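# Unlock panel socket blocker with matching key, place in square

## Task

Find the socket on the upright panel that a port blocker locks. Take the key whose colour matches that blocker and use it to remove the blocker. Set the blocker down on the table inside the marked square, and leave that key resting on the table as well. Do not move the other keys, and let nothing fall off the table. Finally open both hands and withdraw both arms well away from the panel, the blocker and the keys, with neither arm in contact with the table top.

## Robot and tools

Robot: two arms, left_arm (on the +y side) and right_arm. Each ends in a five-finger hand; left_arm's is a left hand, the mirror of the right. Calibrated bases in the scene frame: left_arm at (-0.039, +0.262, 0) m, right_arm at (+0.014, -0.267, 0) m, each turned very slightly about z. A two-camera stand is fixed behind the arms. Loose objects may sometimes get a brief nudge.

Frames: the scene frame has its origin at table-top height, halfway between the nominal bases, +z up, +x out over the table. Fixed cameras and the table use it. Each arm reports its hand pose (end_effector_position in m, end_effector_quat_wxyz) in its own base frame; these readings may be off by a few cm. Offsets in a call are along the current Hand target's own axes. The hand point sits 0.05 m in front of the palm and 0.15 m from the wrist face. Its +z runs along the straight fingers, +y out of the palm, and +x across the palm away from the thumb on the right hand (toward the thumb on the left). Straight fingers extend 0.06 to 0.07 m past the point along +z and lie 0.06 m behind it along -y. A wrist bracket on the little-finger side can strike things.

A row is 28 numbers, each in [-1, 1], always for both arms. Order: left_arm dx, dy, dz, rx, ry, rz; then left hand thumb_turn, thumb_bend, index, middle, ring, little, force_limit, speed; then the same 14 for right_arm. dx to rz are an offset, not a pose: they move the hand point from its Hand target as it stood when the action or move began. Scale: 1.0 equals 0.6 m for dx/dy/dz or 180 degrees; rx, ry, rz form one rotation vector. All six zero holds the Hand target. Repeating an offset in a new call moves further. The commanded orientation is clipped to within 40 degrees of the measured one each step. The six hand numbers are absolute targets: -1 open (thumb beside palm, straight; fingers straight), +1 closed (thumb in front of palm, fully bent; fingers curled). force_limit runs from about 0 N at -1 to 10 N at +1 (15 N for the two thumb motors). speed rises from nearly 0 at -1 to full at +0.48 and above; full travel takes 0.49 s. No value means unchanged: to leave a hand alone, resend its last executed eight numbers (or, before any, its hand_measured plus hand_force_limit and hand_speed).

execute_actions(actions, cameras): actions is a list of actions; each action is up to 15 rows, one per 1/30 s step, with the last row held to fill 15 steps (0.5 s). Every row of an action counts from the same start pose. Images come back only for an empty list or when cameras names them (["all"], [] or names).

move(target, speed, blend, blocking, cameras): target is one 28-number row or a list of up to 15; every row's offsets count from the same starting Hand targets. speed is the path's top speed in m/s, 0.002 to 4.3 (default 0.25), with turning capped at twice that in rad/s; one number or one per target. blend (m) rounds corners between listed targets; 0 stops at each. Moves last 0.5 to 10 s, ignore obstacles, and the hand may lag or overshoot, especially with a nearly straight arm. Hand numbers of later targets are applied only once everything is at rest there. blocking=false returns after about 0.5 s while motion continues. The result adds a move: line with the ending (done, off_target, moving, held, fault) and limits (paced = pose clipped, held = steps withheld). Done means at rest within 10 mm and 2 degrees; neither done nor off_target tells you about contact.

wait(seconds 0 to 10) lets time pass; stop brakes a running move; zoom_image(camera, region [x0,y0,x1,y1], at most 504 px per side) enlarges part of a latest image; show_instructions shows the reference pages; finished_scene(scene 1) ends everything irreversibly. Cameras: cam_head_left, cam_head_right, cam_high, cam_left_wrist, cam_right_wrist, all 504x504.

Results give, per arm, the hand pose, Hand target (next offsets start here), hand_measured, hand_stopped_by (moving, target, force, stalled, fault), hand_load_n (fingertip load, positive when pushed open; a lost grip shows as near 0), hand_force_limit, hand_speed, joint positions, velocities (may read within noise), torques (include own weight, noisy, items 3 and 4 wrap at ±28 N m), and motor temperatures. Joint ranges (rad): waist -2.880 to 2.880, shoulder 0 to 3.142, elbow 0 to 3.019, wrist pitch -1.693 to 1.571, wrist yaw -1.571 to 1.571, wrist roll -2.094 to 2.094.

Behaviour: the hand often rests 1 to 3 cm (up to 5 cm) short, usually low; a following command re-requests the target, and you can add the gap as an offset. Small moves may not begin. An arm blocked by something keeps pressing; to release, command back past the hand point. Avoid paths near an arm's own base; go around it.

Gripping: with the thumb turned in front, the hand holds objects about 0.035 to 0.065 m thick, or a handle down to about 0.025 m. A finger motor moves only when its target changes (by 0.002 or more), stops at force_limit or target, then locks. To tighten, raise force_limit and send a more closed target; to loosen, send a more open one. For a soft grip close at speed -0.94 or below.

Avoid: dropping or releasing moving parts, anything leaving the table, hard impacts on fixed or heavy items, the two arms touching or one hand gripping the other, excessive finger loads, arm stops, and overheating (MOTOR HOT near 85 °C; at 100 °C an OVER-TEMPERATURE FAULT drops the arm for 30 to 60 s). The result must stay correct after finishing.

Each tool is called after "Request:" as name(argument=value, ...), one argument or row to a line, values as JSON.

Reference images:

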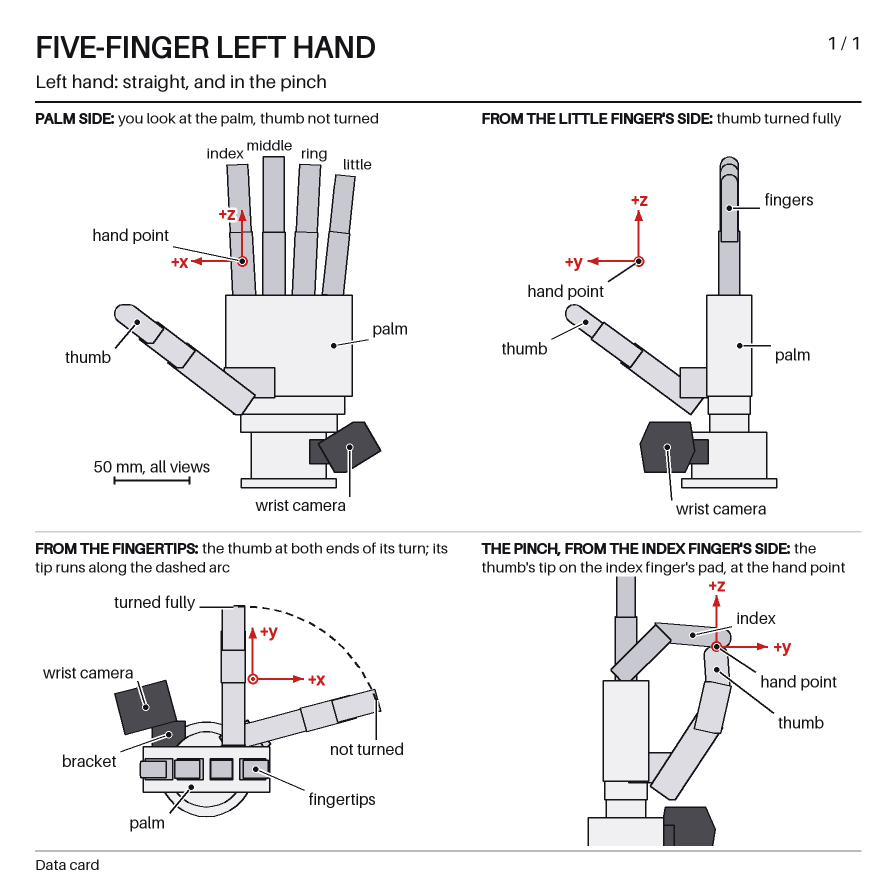

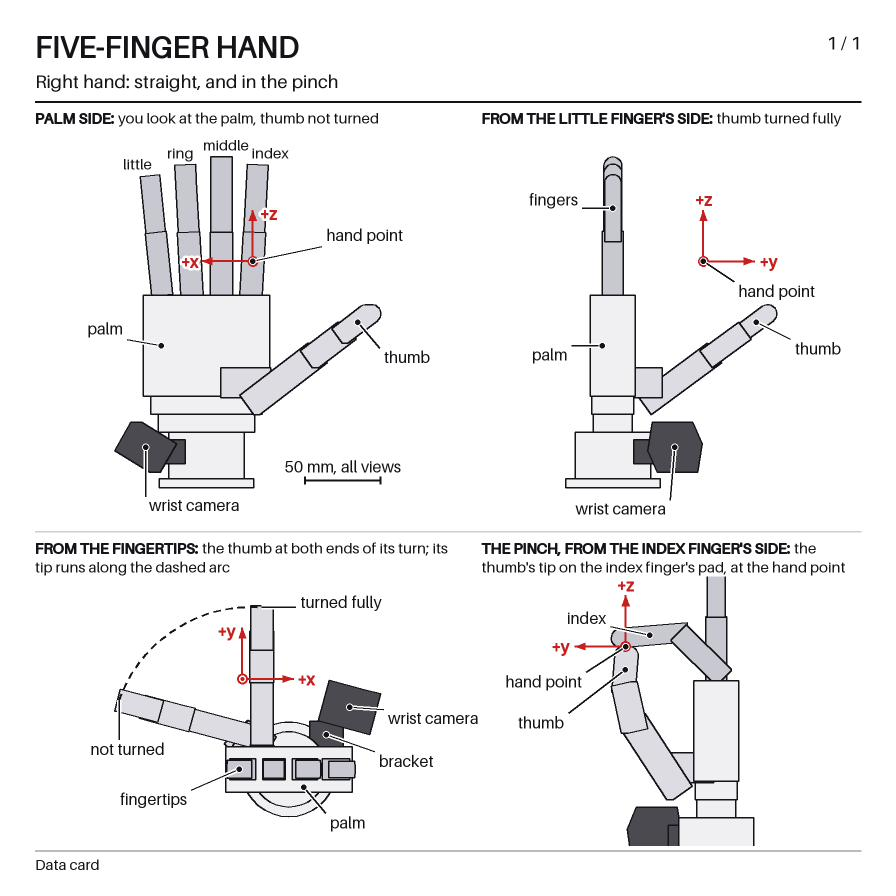

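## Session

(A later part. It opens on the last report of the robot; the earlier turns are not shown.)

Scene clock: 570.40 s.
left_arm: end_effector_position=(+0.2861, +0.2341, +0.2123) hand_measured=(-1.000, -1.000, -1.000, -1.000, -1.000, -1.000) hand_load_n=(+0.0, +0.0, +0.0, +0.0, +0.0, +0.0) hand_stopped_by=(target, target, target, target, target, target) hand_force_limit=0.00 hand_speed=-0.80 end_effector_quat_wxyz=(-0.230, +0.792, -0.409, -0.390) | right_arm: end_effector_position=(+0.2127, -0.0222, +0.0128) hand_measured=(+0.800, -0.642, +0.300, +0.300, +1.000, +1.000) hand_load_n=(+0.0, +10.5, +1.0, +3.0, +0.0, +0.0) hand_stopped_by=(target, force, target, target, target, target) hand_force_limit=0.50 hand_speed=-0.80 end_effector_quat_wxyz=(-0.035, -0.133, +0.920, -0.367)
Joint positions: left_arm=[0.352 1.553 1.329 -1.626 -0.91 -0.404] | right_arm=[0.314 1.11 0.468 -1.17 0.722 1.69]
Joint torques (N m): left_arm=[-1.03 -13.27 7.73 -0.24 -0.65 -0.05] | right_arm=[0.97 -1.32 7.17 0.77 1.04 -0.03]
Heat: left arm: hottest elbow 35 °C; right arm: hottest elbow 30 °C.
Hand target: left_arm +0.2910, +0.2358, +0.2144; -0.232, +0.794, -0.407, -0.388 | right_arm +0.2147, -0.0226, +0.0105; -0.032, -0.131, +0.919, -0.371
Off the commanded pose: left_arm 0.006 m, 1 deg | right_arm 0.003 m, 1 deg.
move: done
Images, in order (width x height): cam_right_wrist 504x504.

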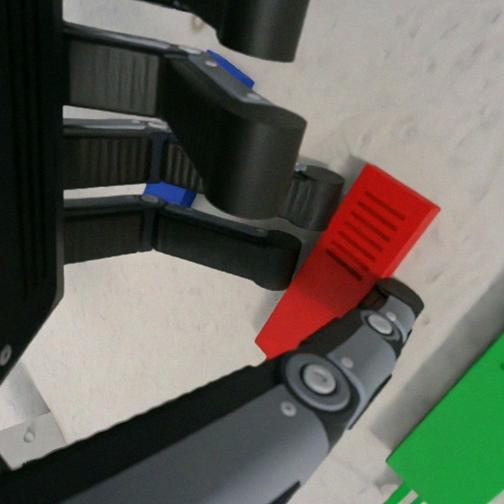

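Request:
move(
  target=[0,0,0,0,0,0,-1,-1,-1,-1,-1,-1,0,-0.8,0.0104,-0.0449,-0.0482,0,0,0,0.8,-0.4,0.3,0.3,1,1,0.5,-0.8],
  cameras=["cam_right_wrist","cam_high"],
  speed=0.05,
)

Request:
zoom_image(
  camera="cam_right_wrist",
  region=[200, 140, 440, 380],
)

Scene clock: 576.87 s.
left_arm: end_effector_position=(+0.2861, +0.2341, +0.2123) hand_measured=(-1.000, -1.000, -1.000, -1.000, -1.000, -1.000) hand_load_n=(+0.0, +0.0, +0.0, +0.0, +0.0, +0.0) hand_stopped_by=(target, target, target, target, target, target) hand_force_limit=0.00 hand_speed=-0.80 end_effector_quat_wxyz=(-0.230, +0.792, -0.409, -0.390) | right_arm: end_effector_position=(+0.1967, -0.0289, +0.0350) hand_measured=(+0.800, -0.640, +0.300, +0.300, +1.000, +1.000) hand_load_n=(+0.0, +0.0, +0.0, +0.0, +0.0, +0.0) hand_stopped_by=(target, force, target, target, target, target) hand_force_limit=0.50 hand_speed=-0.80 end_effector_quat_wxyz=(-0.055, -0.141, +0.915, -0.374)
Joint positions: left_arm=[0.352 1.553 1.329 -1.626 -0.91 -0.404] | right_arm=[0.314 1.043 0.49 -1.305 0.73 1.69]
Joint torques (N m): left_arm=[-1.08 -13.27 7.73 -0.24 -0.65 -0.05] | right_arm=[0.09 -3.02 11.52 -0.09 0.62 -0.01]
Heat: left arm: hottest elbow 35 °C; right arm: hottest elbow 30 °C.
Hand target: left_arm +0.2910, +0.2358, +0.2144; -0.232, +0.794, -0.407, -0.388 | right_arm +0.2147, -0.0227, +0.0505; -0.032, -0.131, +0.919, -0.371
Off the commanded pose: left_arm 0.006 m, 1 deg | right_arm 0.025 m, 3 deg.
move: off_target (right_arm)
Images, in order (width x height): cam_high 504x504, cam_right_wrist 504x504.

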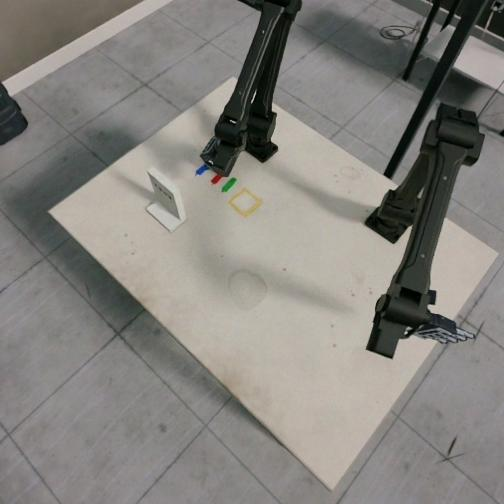

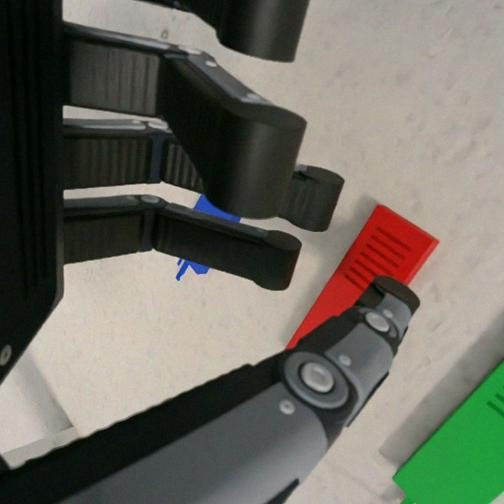

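Scaled by 2.100 from the camera's 504x504 image, which has a finer 720x720 frame.

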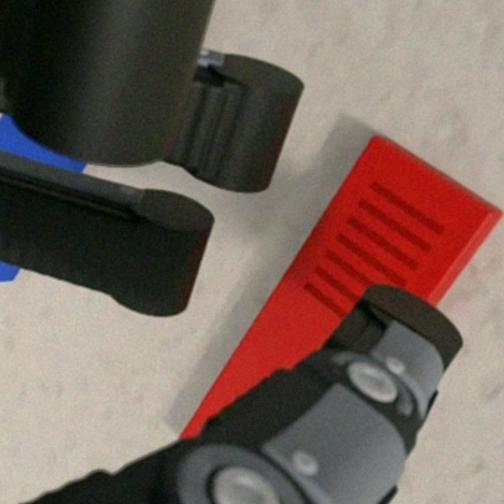

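Request:
move(
  target=[
    [0,0,0,0,0,0,-1,-1,-1,-1,-1,-1,0,-0.8,0.0026,-0.0112,-0.0121,0,0,0,0.8,-0.72,0.3,0.3,1,1,0.6,-0.5],
    [0,0,0,0,0,0,-1,-1,-1,-1,-1,-1,0,-0.8,-0.0104,0.0449,0.0482,0,0,0,0.8,-0.72,0.3,0.3,1,1,0.6,-0.5],
  ],
  cameras=["cam_right_wrist"],
  speed=[0.1, 0.05],
)

Request:
zoom_image(
  camera="cam_right_wrist",
  region=[240, 160, 440, 360],
)

Scene clock: 618.27 s.
left_arm: end_effector_position=(+0.2861, +0.2341, +0.2123) hand_measured=(-1.000, -1.000, -1.000, -1.000, -1.000, -1.000) hand_load_n=(+0.0, +0.0, +0.0, +0.0, +0.0, +0.0) hand_stopped_by=(target, target, target, target, target, target) hand_force_limit=0.00 hand_speed=-0.80 end_effector_quat_wxyz=(-0.230, +0.792, -0.409, -0.390) | right_arm: end_effector_position=(+0.2146, -0.0236, +0.0139) hand_measured=(+0.800, -0.720, +0.300, +0.300, +1.000, +1.000) hand_load_n=(-1.0, -0.5, +0.0, +0.0, +0.0, +0.0) hand_stopped_by=(target, target, target, target, target, target) hand_force_limit=0.60 hand_speed=-0.50 end_effector_quat_wxyz=(-0.032, -0.132, +0.919, -0.371)
Joint positions: left_arm=[0.352 1.553 1.329 -1.626 -0.91 -0.404] | right_arm=[0.314 1.111 0.469 -1.167 0.733 1.69]
Joint torques (N m): left_arm=[-1.08 -13.45 7.71 -0.21 -0.65 -0.04] | right_arm=[0.91 -2.14 7.01 0.58 0.56 -0.02]
Heat: left arm: hottest elbow 36 °C; right arm: hottest elbow 31 °C.
Hand target: left_arm +0.2910, +0.2358, +0.2144; -0.232, +0.794, -0.407, -0.388 | right_arm +0.2147, -0.0226, +0.0105; -0.032, -0.131, +0.919, -0.371
Off the commanded pose: left_arm 0.006 m, 1 deg | right_arm 0.004 m, 0 deg.
move: done
Images, in order (width x height): cam_right_wrist 504x504.

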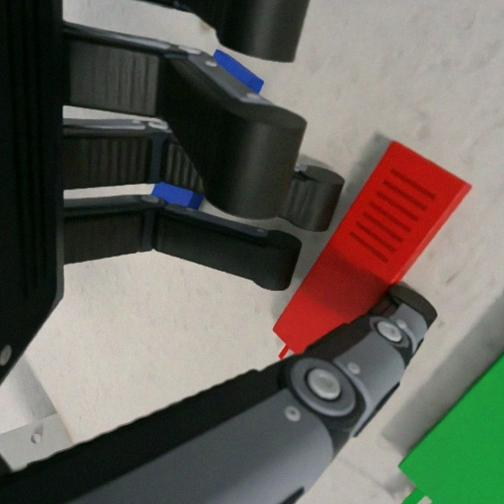

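Scaled by 2.520 from the camera's 504x504 image, which has a finer 720x720 frame.

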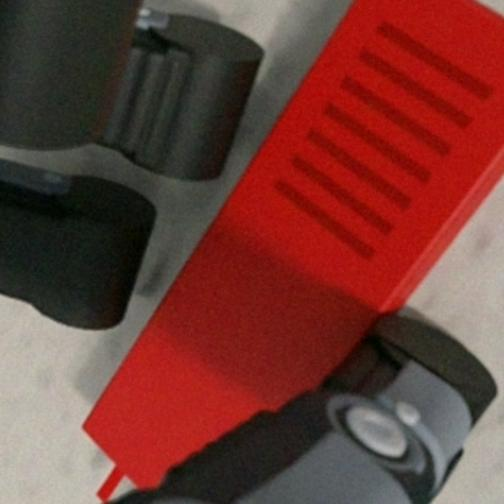

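Request:
move(
  target=[
    [0,0,0,0,0,0,-1,-1,-1,-1,-1,-1,0,-0.8,0.0135,-0.029,-0.037,0,0,0,0.8,-0.72,0.3,0.3,1,1,0.6,-0.5],
    [0,0,0,0,0,0,-1,-1,-1,-1,-1,-1,0,-0.8,0.0057,0.0047,-0.0008,0,0,0,0.8,-0.72,0.3,0.3,1,1,0.6,-0.5],
    [0,0,0,0,0,0,-1,-1,-1,-1,-1,-1,0,-0.8,0.0057,0.0047,-0.0008,0,0,0,0.8,-0.3,0.3,0.3,1,1,0.85,-0.8],
  ],
  cameras=["cam_right_wrist"],
  speed=[0.1, 0.05, 0.05],
)

Request:
zoom_image(
  camera="cam_right_wrist",
  region=[240, 160, 440, 360],
)

Scene clock: 631.17 s.
left_arm: end_effector_position=(+0.2861, +0.2341, +0.2123) hand_measured=(-1.000, -1.000, -1.000, -1.000, -1.000, -1.000) hand_load_n=(+0.0, +0.0, +0.0, +0.0, +0.0, +0.0) hand_stopped_by=(target, target, target, target, target, target) hand_force_limit=0.00 hand_speed=-0.80 end_effector_quat_wxyz=(-0.230, +0.792, -0.409, -0.390) | right_arm: end_effector_position=(+0.2097, -0.0220, +0.0129) hand_measured=(+0.800, -0.634, +0.300, +0.300, +1.000, +1.000) hand_load_n=(-0.5, +13.0, +1.5, +3.5, +0.0, +0.0) hand_stopped_by=(target, force, target, target, target, target) hand_force_limit=0.85 hand_speed=-0.80 end_effector_quat_wxyz=(-0.034, -0.130, +0.920, -0.368)
Joint positions: left_arm=[0.352 1.553 1.329 -1.626 -0.91 -0.404] | right_arm=[0.322 1.103 0.462 -1.18 0.722 1.706]
Joint torques (N m): left_arm=[-0.97 -13.27 7.73 -0.23 -0.66 -0.05] | right_arm=[0.5 -1.79 7.08 0.76 0.88 0.01]
Heat: left arm: hottest elbow 36 °C; right arm: hottest elbow 31 °C.
Hand target: left_arm +0.2910, +0.2358, +0.2144; -0.232, +0.794, -0.407, -0.388 | right_arm +0.2106, -0.0211, +0.0095; -0.032, -0.132, +0.919, -0.371
Off the commanded pose: left_arm 0.006 m, 1 deg | right_arm 0.004 m, 0 deg.
move: done
Images, in order (width x height): cam_right_wrist 504x504.

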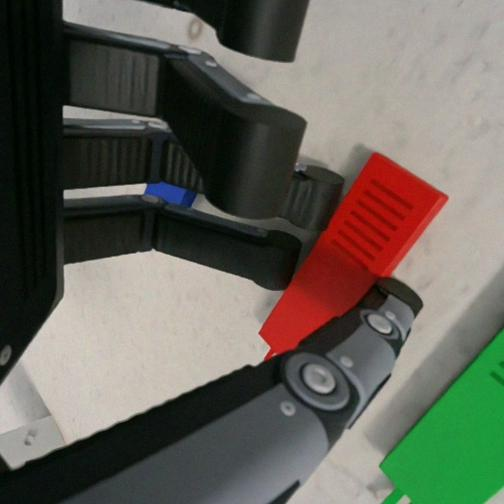

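Scaled by 2.520 from the camera's 504x504 image, which has a finer 720x720 frame.

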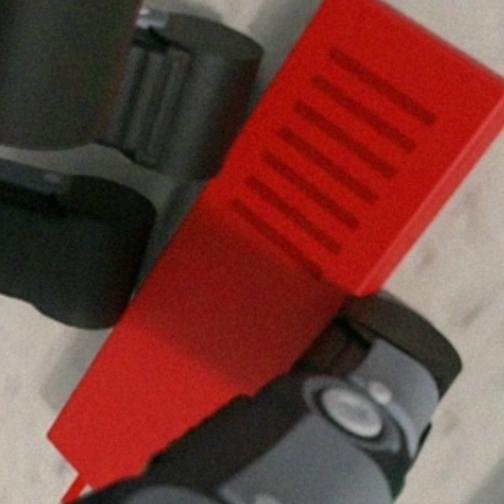

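Request:
move(
  target=[0,0,0,0,0,0,-1,-1,-1,-1,-1,-1,0,-0.8,-0.0012,-0.0397,-0.0442,-0.0033,-0.0266,0.0241,0.8,-0.25,0.3,0.3,1,1,1.0,-0.8],
  cameras=["cam_right_wrist","cam_high"],
  speed=0.1,
)

Request:
zoom_image(
  camera="cam_right_wrist",
  region=[240, 160, 440, 360],
)

Scene clock: 636.93 s.
left_arm: end_effector_position=(+0.2861, +0.2341, +0.2123) hand_measured=(-1.000, -1.000, -1.000, -1.000, -1.000, -1.000) hand_load_n=(+0.0, +0.0, +0.0, +0.0, +0.0, +0.0) hand_stopped_by=(target, target, target, target, target, target) hand_force_limit=0.00 hand_speed=-0.80 end_effector_quat_wxyz=(-0.230, +0.792, -0.409, -0.390) | right_arm: end_effector_position=(+0.2120, -0.0221, +0.0386) hand_measured=(+0.800, -0.628, +0.300, +0.300, +1.000, +1.000) hand_load_n=(+0.0, +0.0, +0.0, +0.0, +0.0, +0.0) hand_stopped_by=(target, force, target, target, target, target) hand_force_limit=1.00 hand_speed=-0.80 end_effector_quat_wxyz=(+0.009, -0.114, +0.925, -0.362)
Joint positions: left_arm=[0.352 1.553 1.329 -1.626 -0.91 -0.404] | right_arm=[0.322 0.96 0.462 -1.23 0.727 1.707]
Joint torques (N m): left_arm=[-1.03 -13.33 7.71 -0.25 -0.66 -0.05] | right_arm=[1.55 -2.96 9.07 -0.09 0.75 0.08]
Heat: left arm: hottest elbow 36 °C; right arm: hottest elbow 31 °C.
Hand target: left_arm +0.2910, +0.2358, +0.2144; -0.232, +0.794, -0.407, -0.388 | right_arm +0.2165, -0.0191, +0.0445; +0.019, -0.112, +0.925, -0.362
Off the commanded pose: left_arm 0.006 m, 1 deg | right_arm 0.008 m, 1 deg.
move: done
Images, in order (width x height): cam_high 504x504, cam_right_wrist 504x504.

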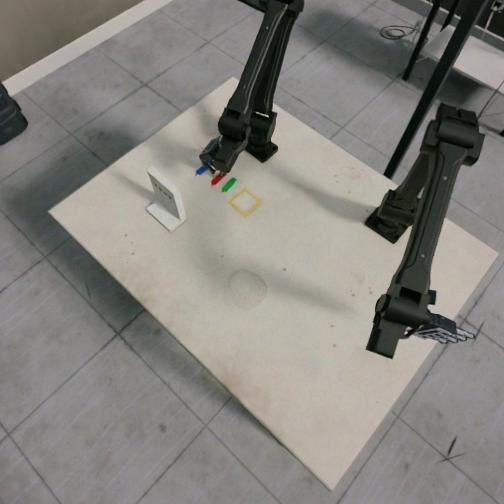

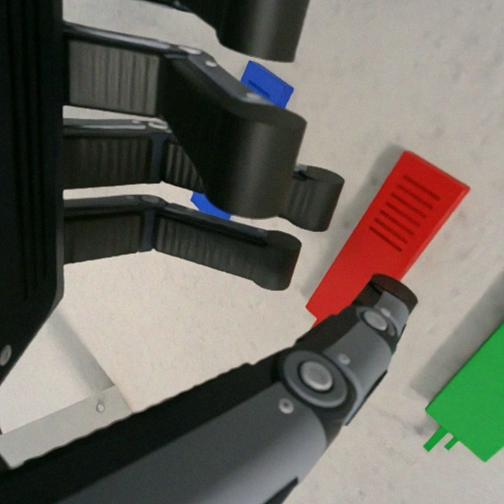

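Scaled by 2.520 from the camera's 504x504 image, which has a finer 720x720 frame.

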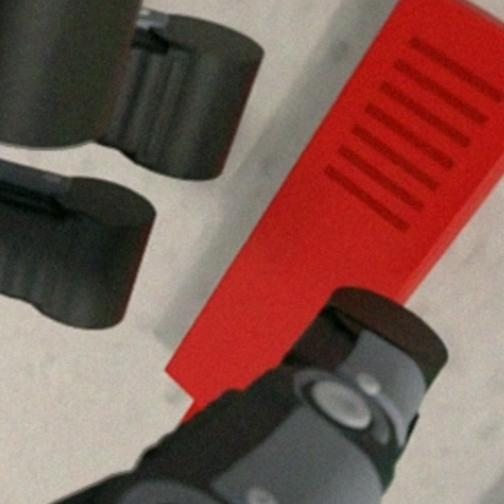

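Request:
move(
  target=[
    [0,0,0,0,0,0,-1,-1,-1,-1,-1,-1,0,-0.8,-0.1123,-0.0057,0.0312,0.0028,0.026,-0.0241,0.8,-0.2,0.3,0.3,1,1,0.6,-0.5],
    [0,0,0,0,0,0,-1,-1,-1,-1,-1,-1,0,-0.8,-0.1142,0.0212,0.0605,0.0028,0.026,-0.0241,0.8,-0.2,0.3,0.3,1,1,0.6,-0.5],
  ],
  cameras=["cam_right_wrist"],
  speed=[0.1, 0.04],
)

Scene clock: 666.07 s.
left_arm: end_effector_position=(+0.2861, +0.2341, +0.2123) hand_measured=(-1.000, -1.000, -1.000, -1.000, -1.000, -1.000) hand_load_n=(+0.0, +0.0, +0.0, +0.0, +0.0, +0.0) hand_stopped_by=(target, target, target, target, target, target) hand_force_limit=0.00 hand_speed=-0.80 end_effector_quat_wxyz=(-0.230, +0.792, -0.409, -0.390) | right_arm: end_effector_position=(+0.2740, -0.0181, +0.0125) hand_measured=(+0.800, -0.214, +0.300, +0.300, +1.000, +1.000) hand_load_n=(-1.0, +15.5, +2.0, +0.0, +0.0, +0.0) hand_stopped_by=(target, force, target, target, target, target) hand_force_limit=0.60 hand_speed=-0.50 end_effector_quat_wxyz=(-0.038, -0.148, +0.915, -0.373)
Joint positions: left_arm=[0.352 1.553 1.329 -1.626 -0.91 -0.404] | right_arm=[0.265 1.293 0.604 -1.077 0.749 1.593]
Joint torques (N m): left_arm=[-0.91 -13.39 7.72 -0.24 -0.65 -0.05] | right_arm=[-0.79 -3.6 7.92 1.92 0.47 0.11]
Heat: left arm: hottest elbow 36 °C; right arm: hottest elbow 31 °C.
Hand target: left_arm +0.2910, +0.2358, +0.2144; -0.232, +0.794, -0.407, -0.388 | right_arm +0.2851, -0.0191, +0.0061; -0.032, -0.132, +0.919, -0.370
Off the commanded pose: left_arm 0.006 m, 1 deg | right_arm 0.013 m, 2 deg.
move: off_target (right_arm)
Images, in order (width x height): cam_right_wrist 504x504.

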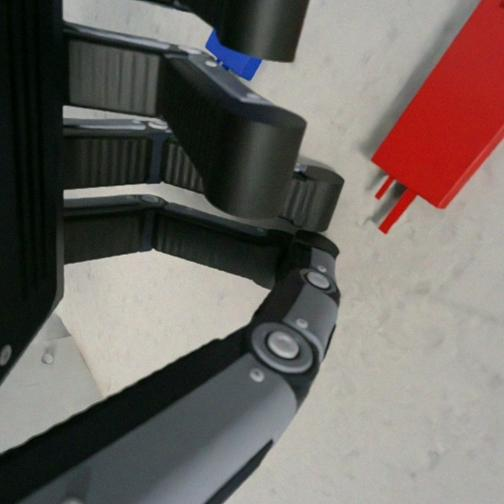

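Request:
move(
  target=[
    [0,0,0,0,0,0,-1,-1,-1,-1,-1,-1,0,-0.8,0.0101,-0.0438,-0.047,0,0,0,0.8,-0.72,0.3,0.3,1,1,0.6,-0.3],
    [0,0,0,0,0,0,-1,-1,-1,-1,-1,-1,0,-0.8,0.1228,-0.0093,-0.0432,0,0,0,0.8,-0.72,0.3,0.3,1,1,0.6,-0.3],
  ],
  cameras=["cam_right_wrist"],
  speed=0.12,
  blend=[0.01, 0],
)

Scene clock: 693.90 s.
left_arm: end_effector_position=(+0.2861, +0.2341, +0.2123) hand_measured=(-1.000, -1.000, -1.000, -1.000, -1.000, -1.000) hand_load_n=(+0.0, -0.5, +0.0, +0.0, +0.0, +0.0) hand_stopped_by=(target, target, target, target, target, target) hand_force_limit=0.00 hand_speed=-0.80 end_effector_quat_wxyz=(-0.230, +0.792, -0.409, -0.390) | right_arm: end_effector_position=(+0.2146, -0.0244, +0.0378) hand_measured=(+0.800, -0.720, +0.300, +0.300, +1.000, +1.000) hand_load_n=(+0.0, +0.0, +0.0, +0.0, +0.0, +0.0) hand_stopped_by=(target, target, target, target, target, target) hand_force_limit=0.60 hand_speed=-0.30 end_effector_quat_wxyz=(-0.038, -0.131, +0.919, -0.371)
Joint positions: left_arm=[0.352 1.553 1.329 -1.626 -0.91 -0.404] | right_arm=[0.307 1.064 0.515 -1.269 0.73 1.691]
Joint torques (N m): left_arm=[-0.97 -13.39 7.75 -0.24 -0.66 -0.04] | right_arm=[2.08 -3.96 7.79 -0.47 0.59 0.05]
Heat: left arm: hottest elbow 36 °C; right arm: hottest elbow 31 °C.
Hand target: left_arm +0.2910, +0.2358, +0.2144; -0.232, +0.794, -0.407, -0.388 | right_arm +0.2146, -0.0211, +0.0401; -0.032, -0.132, +0.919, -0.370
Off the commanded pose: left_arm 0.006 m, 1 deg | right_arm 0.004 m, 1 deg.
move: done
Images, in order (width x height): cam_right_wrist 504x504.

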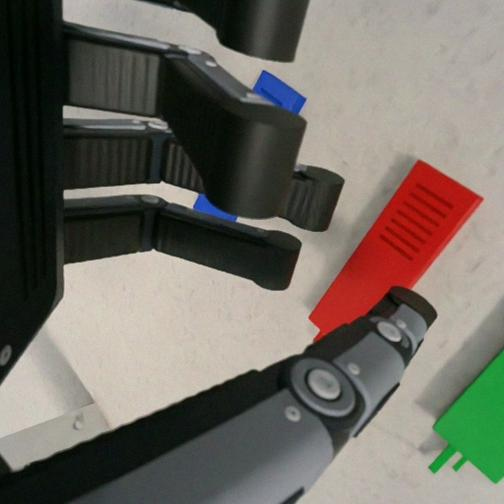

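Request:
move(
  target=[
    [0,0,0,0,0,0,-1,-1,-1,-1,-1,-1,0,-0.8,0.0105,-0.0143,-0.019,0,0,0,0.8,-0.72,0.3,0.3,1,1,0.6,-0.5],
    [0,0,0,0,0,0,-1,-1,-1,-1,-1,-1,0,-0.8,-0.0017,0.0368,0.0358,0,0,0,0.8,-0.72,0.3,0.3,1,1,0.6,-0.5],
    [0,0,0,0,0,0,-1,-1,-1,-1,-1,-1,0,-0.8,-0.0017,0.0368,0.0358,0,0,0,0.8,-0.3,0.3,0.3,1,1,1.0,-0.8],
  ],
  cameras=["cam_right_wrist"],
  speed=[0.1, 0.05, 0.05],
)

Request:
zoom_image(
  camera="cam_right_wrist",
  region=[240, 160, 440, 360],
)

Scene clock: 708.83 s.
left_arm: end_effector_position=(+0.2861, +0.2341, +0.2123) hand_measured=(-1.000, -1.000, -1.000, -1.000, -1.000, -1.000) hand_load_n=(+0.0, +0.0, +0.0, +0.0, +0.0, +0.0) hand_stopped_by=(target, target, target, target, target, target) hand_force_limit=0.00 hand_speed=-0.80 end_effector_quat_wxyz=(-0.230, +0.792, -0.409, -0.390) | right_arm: end_effector_position=(+0.2090, -0.0218, +0.0129) hand_measured=(+0.800, -0.626, +0.300, +0.300, +1.000, +1.000) hand_load_n=(-3.0, +16.0, +3.0, +3.5, +0.0, +0.0) hand_stopped_by=(target, force, target, target, target, target) hand_force_limit=1.00 hand_speed=-0.80 end_effector_quat_wxyz=(-0.034, -0.131, +0.920, -0.368)
Joint positions: left_arm=[0.352 1.553 1.329 -1.626 -0.91 -0.404] | right_arm=[0.324 1.101 0.461 -1.181 0.722 1.706]
Joint torques (N m): left_arm=[-0.85 -13.39 7.71 -0.27 -0.66 -0.05] | right_arm=[1.55 -1.61 7.06 0.76 0.83 0.04]
Heat: left arm: hottest elbow 36 °C; right arm: hottest elbow 31 °C.
Hand target: left_arm +0.2910, +0.2358, +0.2144; -0.232, +0.794, -0.407, -0.388 | right_arm +0.2107, -0.0204, +0.0096; -0.031, -0.132, +0.919, -0.370
Off the commanded pose: left_arm 0.006 m, 1 deg | right_arm 0.004 m, 0 deg.
move: done
Images, in order (width x height): cam_right_wrist 504x504.

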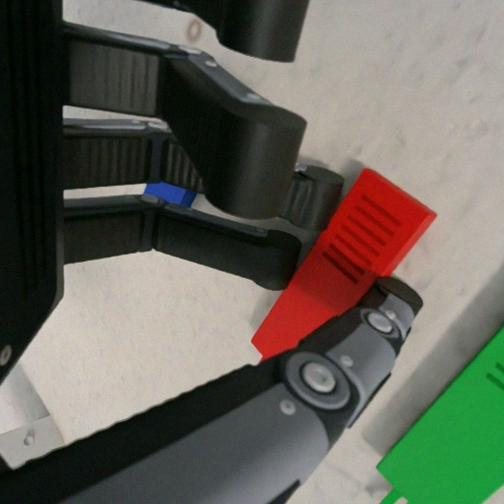

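Scaled by 2.520 from the camera's 504x504 image, which has a finer 720x720 frame.

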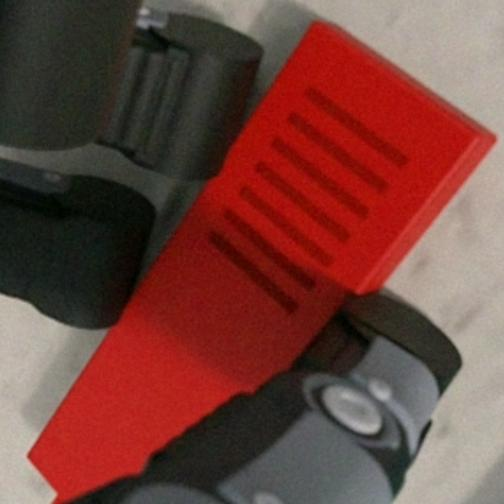

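Request:
execute_actions(
  actions=[
    [[0,0,0,0,0,0,-1,-1,-1,-1,-1,-1,0,-0.8,0.0006,-0.0102,-0.011,-0.0008,-0.0066,0.006,0.8,-0.3,0.3,0.3,1,1,1.0,-0.8],[0,0,0,0,0,0,-1,-1,-1,-1,-1,-1,0,-0.8,0.0012,-0.0205,-0.0221,-0.0016,-0.0133,0.012,0.8,-0.3,0.3,0.3,1,1,1.0,-0.8],[0,0,0,0,0,0,-1,-1,-1,-1,-1,-1,0,-0.8,0.0019,-0.0307,-0.0331,-0.0025,-0.02,0.018,0.8,-0.3,0.3,0.3,1,1,1.0,-0.8],[0,0,0,0,0,0,-1,-1,-1,-1,-1,-1,0,-0.8,0.0025,-0.041,-0.0442,-0.0033,-0.0266,0.0241,0.8,-0.3,0.3,0.3,1,1,1.0,-0.8]],
  ],
  cameras=["cam_right_wrist"],
)

Request:
zoom_image(
  camera="cam_right_wrist",
  region=[240, 160, 440, 360],
)

Scene clock: 718.10 s.
left_arm: end_effector_position=(+0.2861, +0.2341, +0.2123) hand_measured=(-1.000, -1.000, -1.000, -1.000, -1.000, -1.000) hand_load_n=(+0.0, +0.0, +0.0, +0.0, +0.0, +0.0) hand_stopped_by=(target, target, target, target, target, target) hand_force_limit=0.00 hand_speed=-0.80 end_effector_quat_wxyz=(-0.230, +0.792, -0.409, -0.390) | right_arm: end_effector_position=(+0.2113, -0.0220, +0.0410) hand_measured=(+0.800, -0.624, +0.300, +0.300, +1.000, +1.000) hand_load_n=(+0.0, +0.0, +0.0, +0.0, +0.0, +0.0) hand_stopped_by=(target, force, target, target, target, target) hand_force_limit=1.00 hand_speed=-0.80 end_effector_quat_wxyz=(+0.013, -0.114, +0.926, -0.361)
Joint positions: left_arm=[0.352 1.553 1.329 -1.626 -0.91 -0.404] | right_arm=[0.324 0.943 0.461 -1.236 0.727 1.707]
Joint torques (N m): left_arm=[-1.03 -13.39 7.76 -0.25 -0.66 -0.04] | right_arm=[0.32 -2.08 9.13 0.12 0.72 -0.01]
Heat: left arm: hottest elbow 36 °C; right arm: hottest elbow 31 °C.
Hand target: left_arm +0.2910, +0.2358, +0.2144; -0.232, +0.794, -0.407, -0.388 | right_arm +0.2147, -0.0195, +0.0456; +0.020, -0.112, +0.926, -0.361
Off the commanded pose: left_arm 0.006 m, 1 deg | right_arm 0.006 m, 1 deg.
Images, in order (width x height): cam_right_wrist 504x504.

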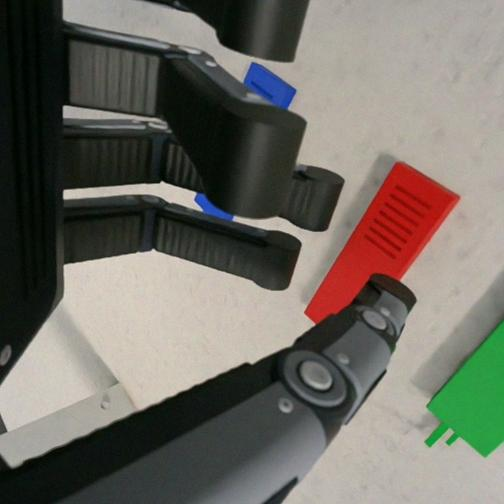

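Scaled by 2.520 from the camera's 504x504 image, which has a finer 720x720 frame.

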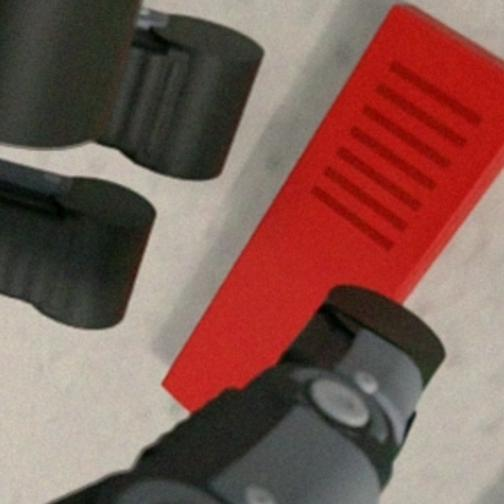

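Request:
move(
  target=[
    [0,0,0,0,0,0,-1,-1,-1,-1,-1,-1,0,-0.8,0.0082,0.01,0.0267,0.0028,0.026,-0.0241,-1,-1,0.3,0.3,1,1,0.6,0.2],
    [0,0,0,0,0,0,-1,-1,-1,-1,-1,-1,0,-0.8,0.0063,0.037,0.0562,0.0028,0.026,-0.0241,-1,-1,0.3,0.3,1,1,0.6,0.2],
  ],
  cameras=["cam_right_wrist"],
  speed=[0.1, 0.04],
)

Scene clock: 755.77 s.
left_arm: end_effector_position=(+0.2861, +0.2341, +0.2123) hand_measured=(-1.000, -1.000, -1.000, -1.000, -1.000, -1.000) hand_load_n=(+0.0, +0.0, +0.0, +0.0, +0.0, +0.0) hand_stopped_by=(target, target, target, target, target, target) hand_force_limit=0.00 hand_speed=-0.80 end_effector_quat_wxyz=(-0.230, +0.792, -0.409, -0.390) | right_arm: end_effector_position=(+0.2119, -0.0237, +0.0111) hand_measured=(-1.000, -1.000, +0.300, +0.300, +1.000, +1.000) hand_load_n=(+0.0, +0.0, -6.0, -0.5, +0.0, +0.0) hand_stopped_by=(target, target, target, target, target, target) hand_force_limit=0.60 hand_speed=0.20 end_effector_quat_wxyz=(-0.024, -0.135, +0.919, -0.370)
Joint positions: left_arm=[0.352 1.553 1.329 -1.626 -0.91 -0.404] | right_arm=[0.317 1.091 0.449 -1.147 0.734 1.681]
Joint torques (N m): left_arm=[-0.97 -13.33 7.75 -0.23 -0.65 -0.05] | right_arm=[-1.08 -2.08 6.83 1.09 0.65 -0.14]
Heat: left arm: hottest elbow 36 °C; right arm: hottest elbow 30 °C.
Hand target: left_arm +0.2910, +0.2358, +0.2144; -0.232, +0.794, -0.407, -0.388 | right_arm +0.2107, -0.0269, +0.0059; -0.031, -0.132, +0.919, -0.370
Off the commanded pose: left_arm 0.006 m, 1 deg | right_arm 0.006 m, 1 deg.
move: done
Images, in order (width x height): cam_right_wrist 504x504.

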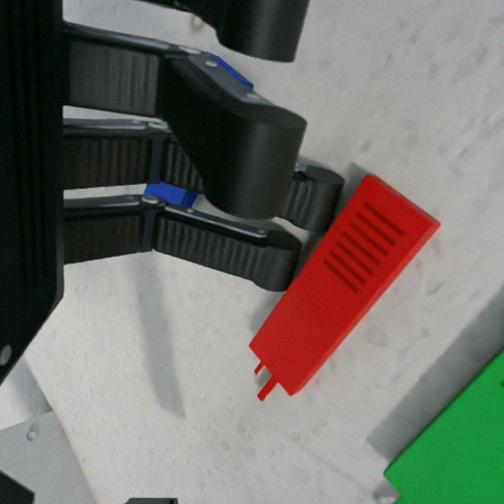

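Request:
move(
  target=[
    [0,0,0,0,0,0,-1,-1,-1,-1,-1,-1,0,-0.8,0.0048,-0.0425,-0.0402,-0.0222,-0.0098,0.0098,0.8,-0.76,0.3,0.3,1,1,0.6,0.2],
    [0,0,0,0,0,0,-1,-1,-1,-1,-1,-1,0,-0.8,-0.004,-0.005,0.0,-0.0222,-0.0098,0.0098,0.8,-0.76,0.3,0.3,1,1,0.6,0.2],
  ],
  cameras=["cam_right_wrist"],
  speed=[0.1, 0.04],
)

Request:
zoom_image(
  camera="cam_right_wrist",
  region=[240, 160, 440, 360],
)

Scene clock: 770.50 s.
left_arm: end_effector_position=(+0.2861, +0.2341, +0.2123) hand_measured=(-1.000, -1.000, -1.000, -1.000, -1.000, -1.000) hand_load_n=(+0.0, +0.0, +0.0, +0.0, +0.0, +0.0) hand_stopped_by=(target, target, target, target, target, target) hand_force_limit=0.00 hand_speed=-0.80 end_effector_quat_wxyz=(-0.230, +0.792, -0.409, -0.390) | right_arm: end_effector_position=(+0.2130, -0.0264, +0.0113) hand_measured=(+0.800, -0.760, +0.300, +0.300, +1.000, +1.000) hand_load_n=(+0.5, +0.5, -3.0, -1.5, +0.0, +0.0) hand_stopped_by=(target, target, target, target, target, target) hand_force_limit=0.60 hand_speed=0.20 end_effector_quat_wxyz=(-0.012, -0.126, +0.933, -0.337)
Joint positions: left_arm=[0.352 1.553 1.329 -1.626 -0.91 -0.404] | right_arm=[0.239 1.025 0.431 -1.093 0.68 1.583]
Joint torques (N m): left_arm=[-1.08 -13.27 7.71 -0.21 -0.65 -0.04] | right_arm=[-0.73 -2.08 7.32 1.21 0.48 -0.17]
Heat: left arm: hottest elbow 36 °C; right arm: hottest elbow 30 °C.
Hand target: left_arm +0.2910, +0.2358, +0.2144; -0.232, +0.794, -0.407, -0.388 | right_arm +0.2137, -0.0285, +0.0075; -0.016, -0.122, +0.934, -0.336
Off the commanded pose: left_arm 0.006 m, 1 deg | right_arm 0.004 m, 1 deg.
move: done
Images, in order (width x height): cam_right_wrist 504x504.

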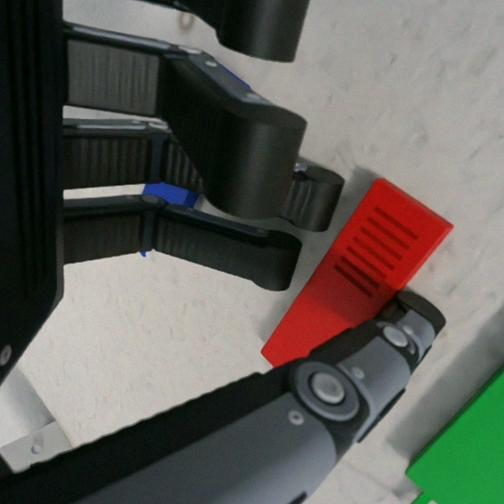

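Scaled by 2.520 from the camera's 504x504 image, which has a finer 720x720 frame.

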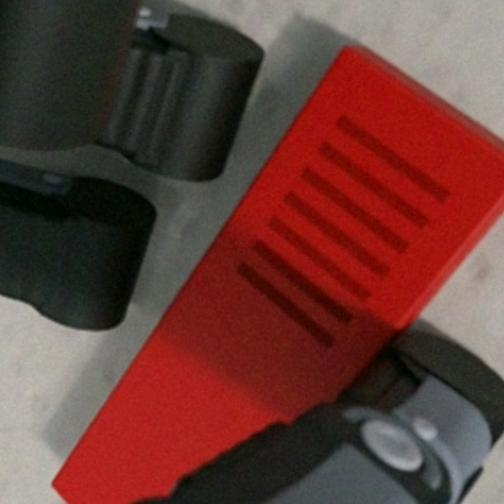

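Request:
move(
  target=[0,0,0,0,0,0,-1,-1,-1,-1,-1,-1,0,-0.8,0,0,0,0,0,0,0.8,-0.3,0.3,0.3,1,1,0.8,-0.8],
  cameras=["cam_right_wrist"],
  speed=0.05,
)

Request:
zoom_image(
  camera="cam_right_wrist",
  region=[240, 160, 440, 360],
)

Scene clock: 776.10 s.
left_arm: end_effector_position=(+0.2861, +0.2341, +0.2123) hand_measured=(-1.000, -1.000, -1.000, -1.000, -1.000, -1.000) hand_load_n=(+0.0, +0.0, +0.0, +0.0, +0.0, +0.0) hand_stopped_by=(target, target, target, target, target, target) hand_force_limit=0.00 hand_speed=-0.80 end_effector_quat_wxyz=(-0.230, +0.792, -0.409, -0.390) | right_arm: end_effector_position=(+0.2128, -0.0264, +0.0113) hand_measured=(+0.800, -0.644, +0.300, +0.300, +1.000, +1.000) hand_load_n=(+5.5, +12.5, -1.0, +2.5, +0.0, +0.0) hand_stopped_by=(target, force, target, target, target, target) hand_force_limit=0.80 hand_speed=-0.80 end_effector_quat_wxyz=(-0.013, -0.127, +0.933, -0.337)
Joint positions: left_arm=[0.352 1.553 1.329 -1.626 -0.91 -0.404] | right_arm=[0.239 1.025 0.431 -1.093 0.68 1.58]
Joint torques (N m): left_arm=[-1.08 -13.39 7.73 -0.21 -0.66 -0.05] | right_arm=[-1.55 -0.79 7.49 1.01 0.47 -0.12]
Heat: left arm: hottest elbow 36 °C; right arm: hottest elbow 31 °C.
Hand target: left_arm +0.2910, +0.2358, +0.2144; -0.232, +0.794, -0.407, -0.388 | right_arm +0.2137, -0.0284, +0.0075; -0.016, -0.122, +0.934, -0.336
Off the commanded pose: left_arm 0.006 m, 1 deg | right_arm 0.004 m, 1 deg.
move: done
Images, in order (width x height): cam_right_wrist 504x504.

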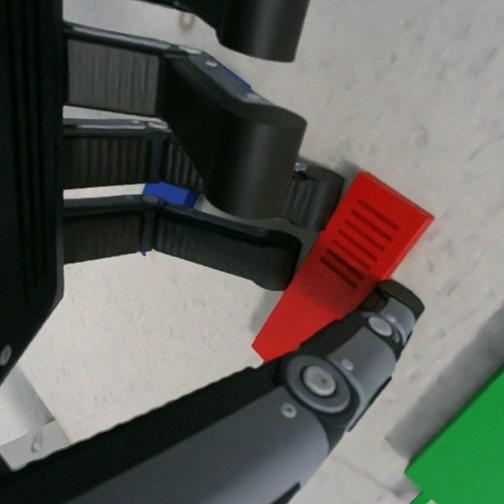

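Scaled by 2.520 from the camera's 504x504 image, which has a finer 720x720 frame.

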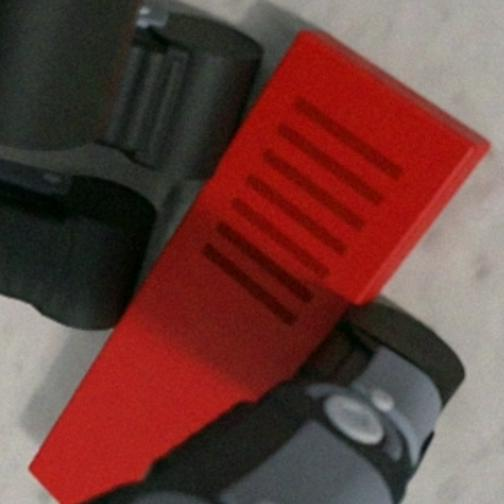

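Request:
execute_actions(
  actions=[
    [[0,0,0,0,0,0,-1,-1,-1,-1,-1,-1,0,-0.8,0,-0.0094,-0.0118,-0.0002,-0.007,0.0056,0.8,-0.3,0.3,0.3,1,1,0.8,-0.8],[0,0,0,0,0,0,-1,-1,-1,-1,-1,-1,0,-0.8,0,-0.0189,-0.0236,-0.0004,-0.014,0.0113,0.8,-0.3,0.3,0.3,1,1,0.8,-0.8],[0,0,0,0,0,0,-1,-1,-1,-1,-1,-1,0,-0.8,0,-0.0284,-0.0354,-0.0005,-0.021,0.017,0.8,-0.3,0.3,0.3,1,1,0.8,-0.8],[0,0,0,0,0,0,-1,-1,-1,-1,-1,-1,0,-0.8,-0.0002,-0.0378,-0.0472,-0.0007,-0.0281,0.0226,0.8,-0.3,0.3,0.3,1,1,0.8,-0.8]],
  ],
  cameras=["cam_right_wrist"],
)

Request:
zoom_image(
  camera="cam_right_wrist",
  region=[240, 160, 440, 360],
)

Scene clock: 784.13 s.
left_arm: end_effector_position=(+0.2861, +0.2341, +0.2123) hand_measured=(-1.000, -1.000, -1.000, -1.000, -1.000, -1.000) hand_load_n=(+0.0, +0.0, +0.0, +0.0, +0.0, +0.0) hand_stopped_by=(target, target, target, target, target, target) hand_force_limit=0.00 hand_speed=-0.80 end_effector_quat_wxyz=(-0.230, +0.792, -0.409, -0.390) | right_arm: end_effector_position=(+0.2153, -0.0255, +0.0384) hand_measured=(+0.800, -0.644, +0.300, +0.300, +1.000, +1.000) hand_load_n=(+4.5, +11.0, +0.5, +7.5, +0.0, +0.0) hand_stopped_by=(target, force, target, target, target, target) hand_force_limit=0.80 hand_speed=-0.80 end_effector_quat_wxyz=(+0.036, -0.109, +0.937, -0.331)
Joint positions: left_arm=[0.352 1.553 1.329 -1.626 -0.91 -0.404] | right_arm=[0.238 0.867 0.43 -1.144 0.678 1.58]
Joint torques (N m): left_arm=[-0.91 -13.39 7.75 -0.24 -0.65 -0.04] | right_arm=[-0.85 -2.96 9.73 0.35 0.51 -0.15]
Heat: left arm: hottest elbow 36 °C; right arm: hottest elbow 31 °C.
Hand target: left_arm +0.2910, +0.2358, +0.2144; -0.232, +0.794, -0.407, -0.388 | right_arm +0.2179, -0.0274, +0.0435; +0.038, -0.104, +0.938, -0.329
Off the commanded pose: left_arm 0.006 m, 1 deg | right_arm 0.006 m, 1 deg.
Images, in order (width x height): cam_right_wrist 504x504.

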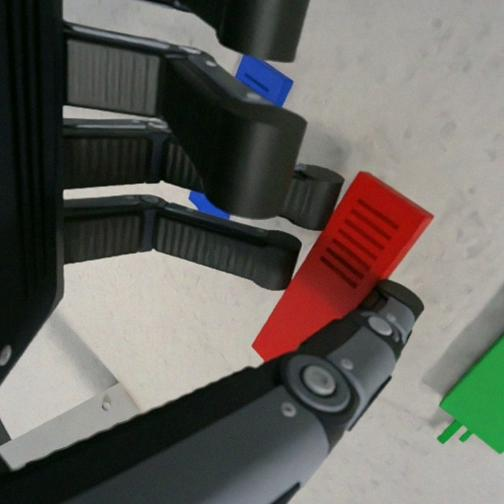

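Scaled by 2.520 from the camera's 504x504 image, which has a finer 720x720 frame.

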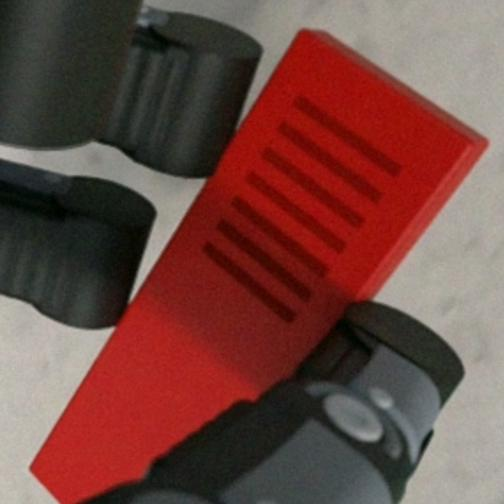

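Request:
move(
  target=[0,0,0,0,0,0,-1,-1,-1,-1,-1,-1,0,-0.8,-0.1753,-0.1233,-0.0962,0.0007,0.0281,-0.0226,0.8,-0.3,0.3,0.3,1,1,0.8,-0.8],
  cameras=["all"],
  speed=0.08,
)

Scene clock: 855.87 s.
left_arm: end_effector_position=(+0.2861, +0.2341, +0.2123) hand_measured=(-1.000, -1.000, -1.000, -1.000, -1.000, -1.000) hand_load_n=(+0.0, +0.0, +0.0, +0.0, +0.0, +0.0) hand_stopped_by=(target, target, target, target, target, target) hand_force_limit=0.00 hand_speed=-0.80 end_effector_quat_wxyz=(-0.230, +0.792, -0.409, -0.390) | right_arm: end_effector_position=(+0.3089, -0.0229, +0.1195) hand_measured=(+0.800, -0.644, +0.300, +0.300, +1.000, +1.000) hand_load_n=(+4.0, +11.0, +1.0, +7.5, +0.0, +0.0) hand_stopped_by=(target, force, target, target, target, target) hand_force_limit=0.80 hand_speed=-0.80 end_effector_quat_wxyz=(-0.026, -0.130, +0.933, -0.335)
Joint positions: left_arm=[0.352 1.553 1.329 -1.626 -0.91 -0.404] | right_arm=[0.168 1.166 0.845 -1.337 0.682 1.494]
Joint torques (N m): left_arm=[-0.91 -13.39 7.72 -0.23 -0.65 -0.04] | right_arm=[-1.14 -4.78 13.08 0.16 0.74 -0.2]
Heat: left arm: hottest elbow 37 °C; right arm: hottest elbow 33 °C.
Hand target: left_arm +0.2910, +0.2358, +0.2144; -0.232, +0.794, -0.407, -0.388 | right_arm +0.3250, -0.0254, +0.1351; -0.016, -0.123, +0.934, -0.336
Off the commanded pose: left_arm 0.006 m, 1 deg | right_arm 0.023 m, 1 deg.
move: off_target (right_arm)

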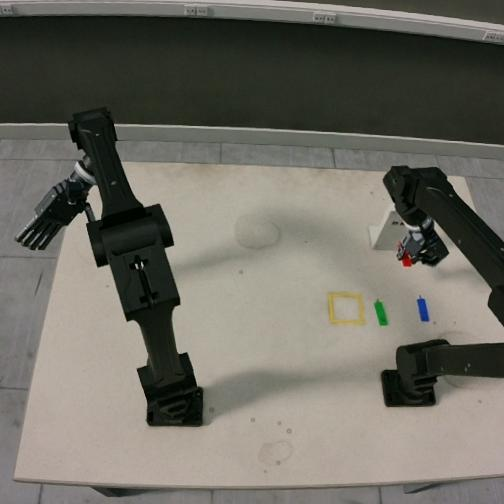

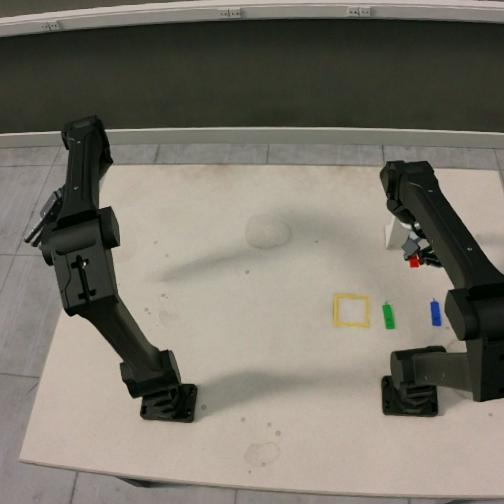

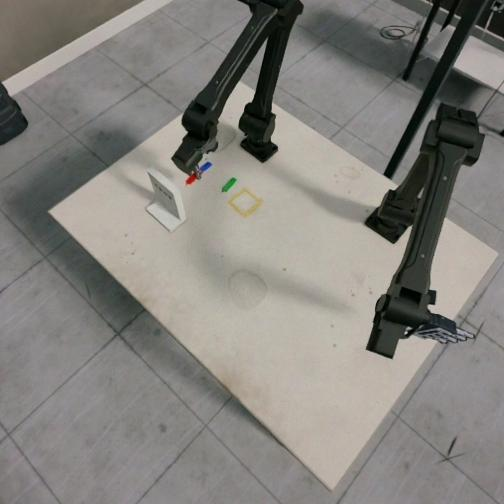

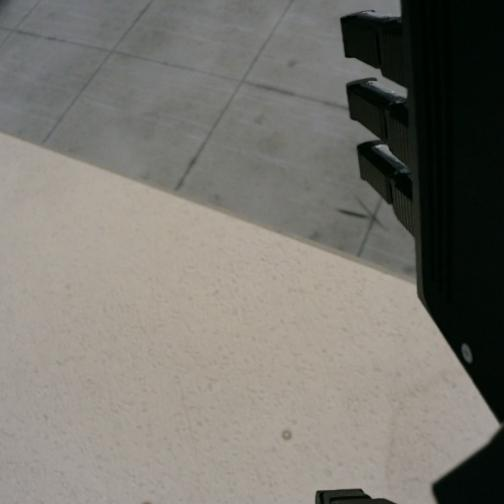

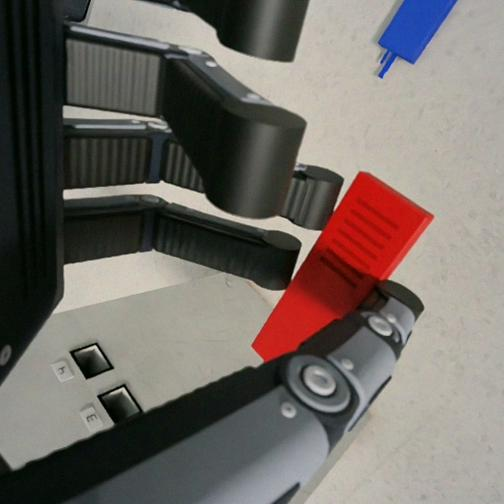

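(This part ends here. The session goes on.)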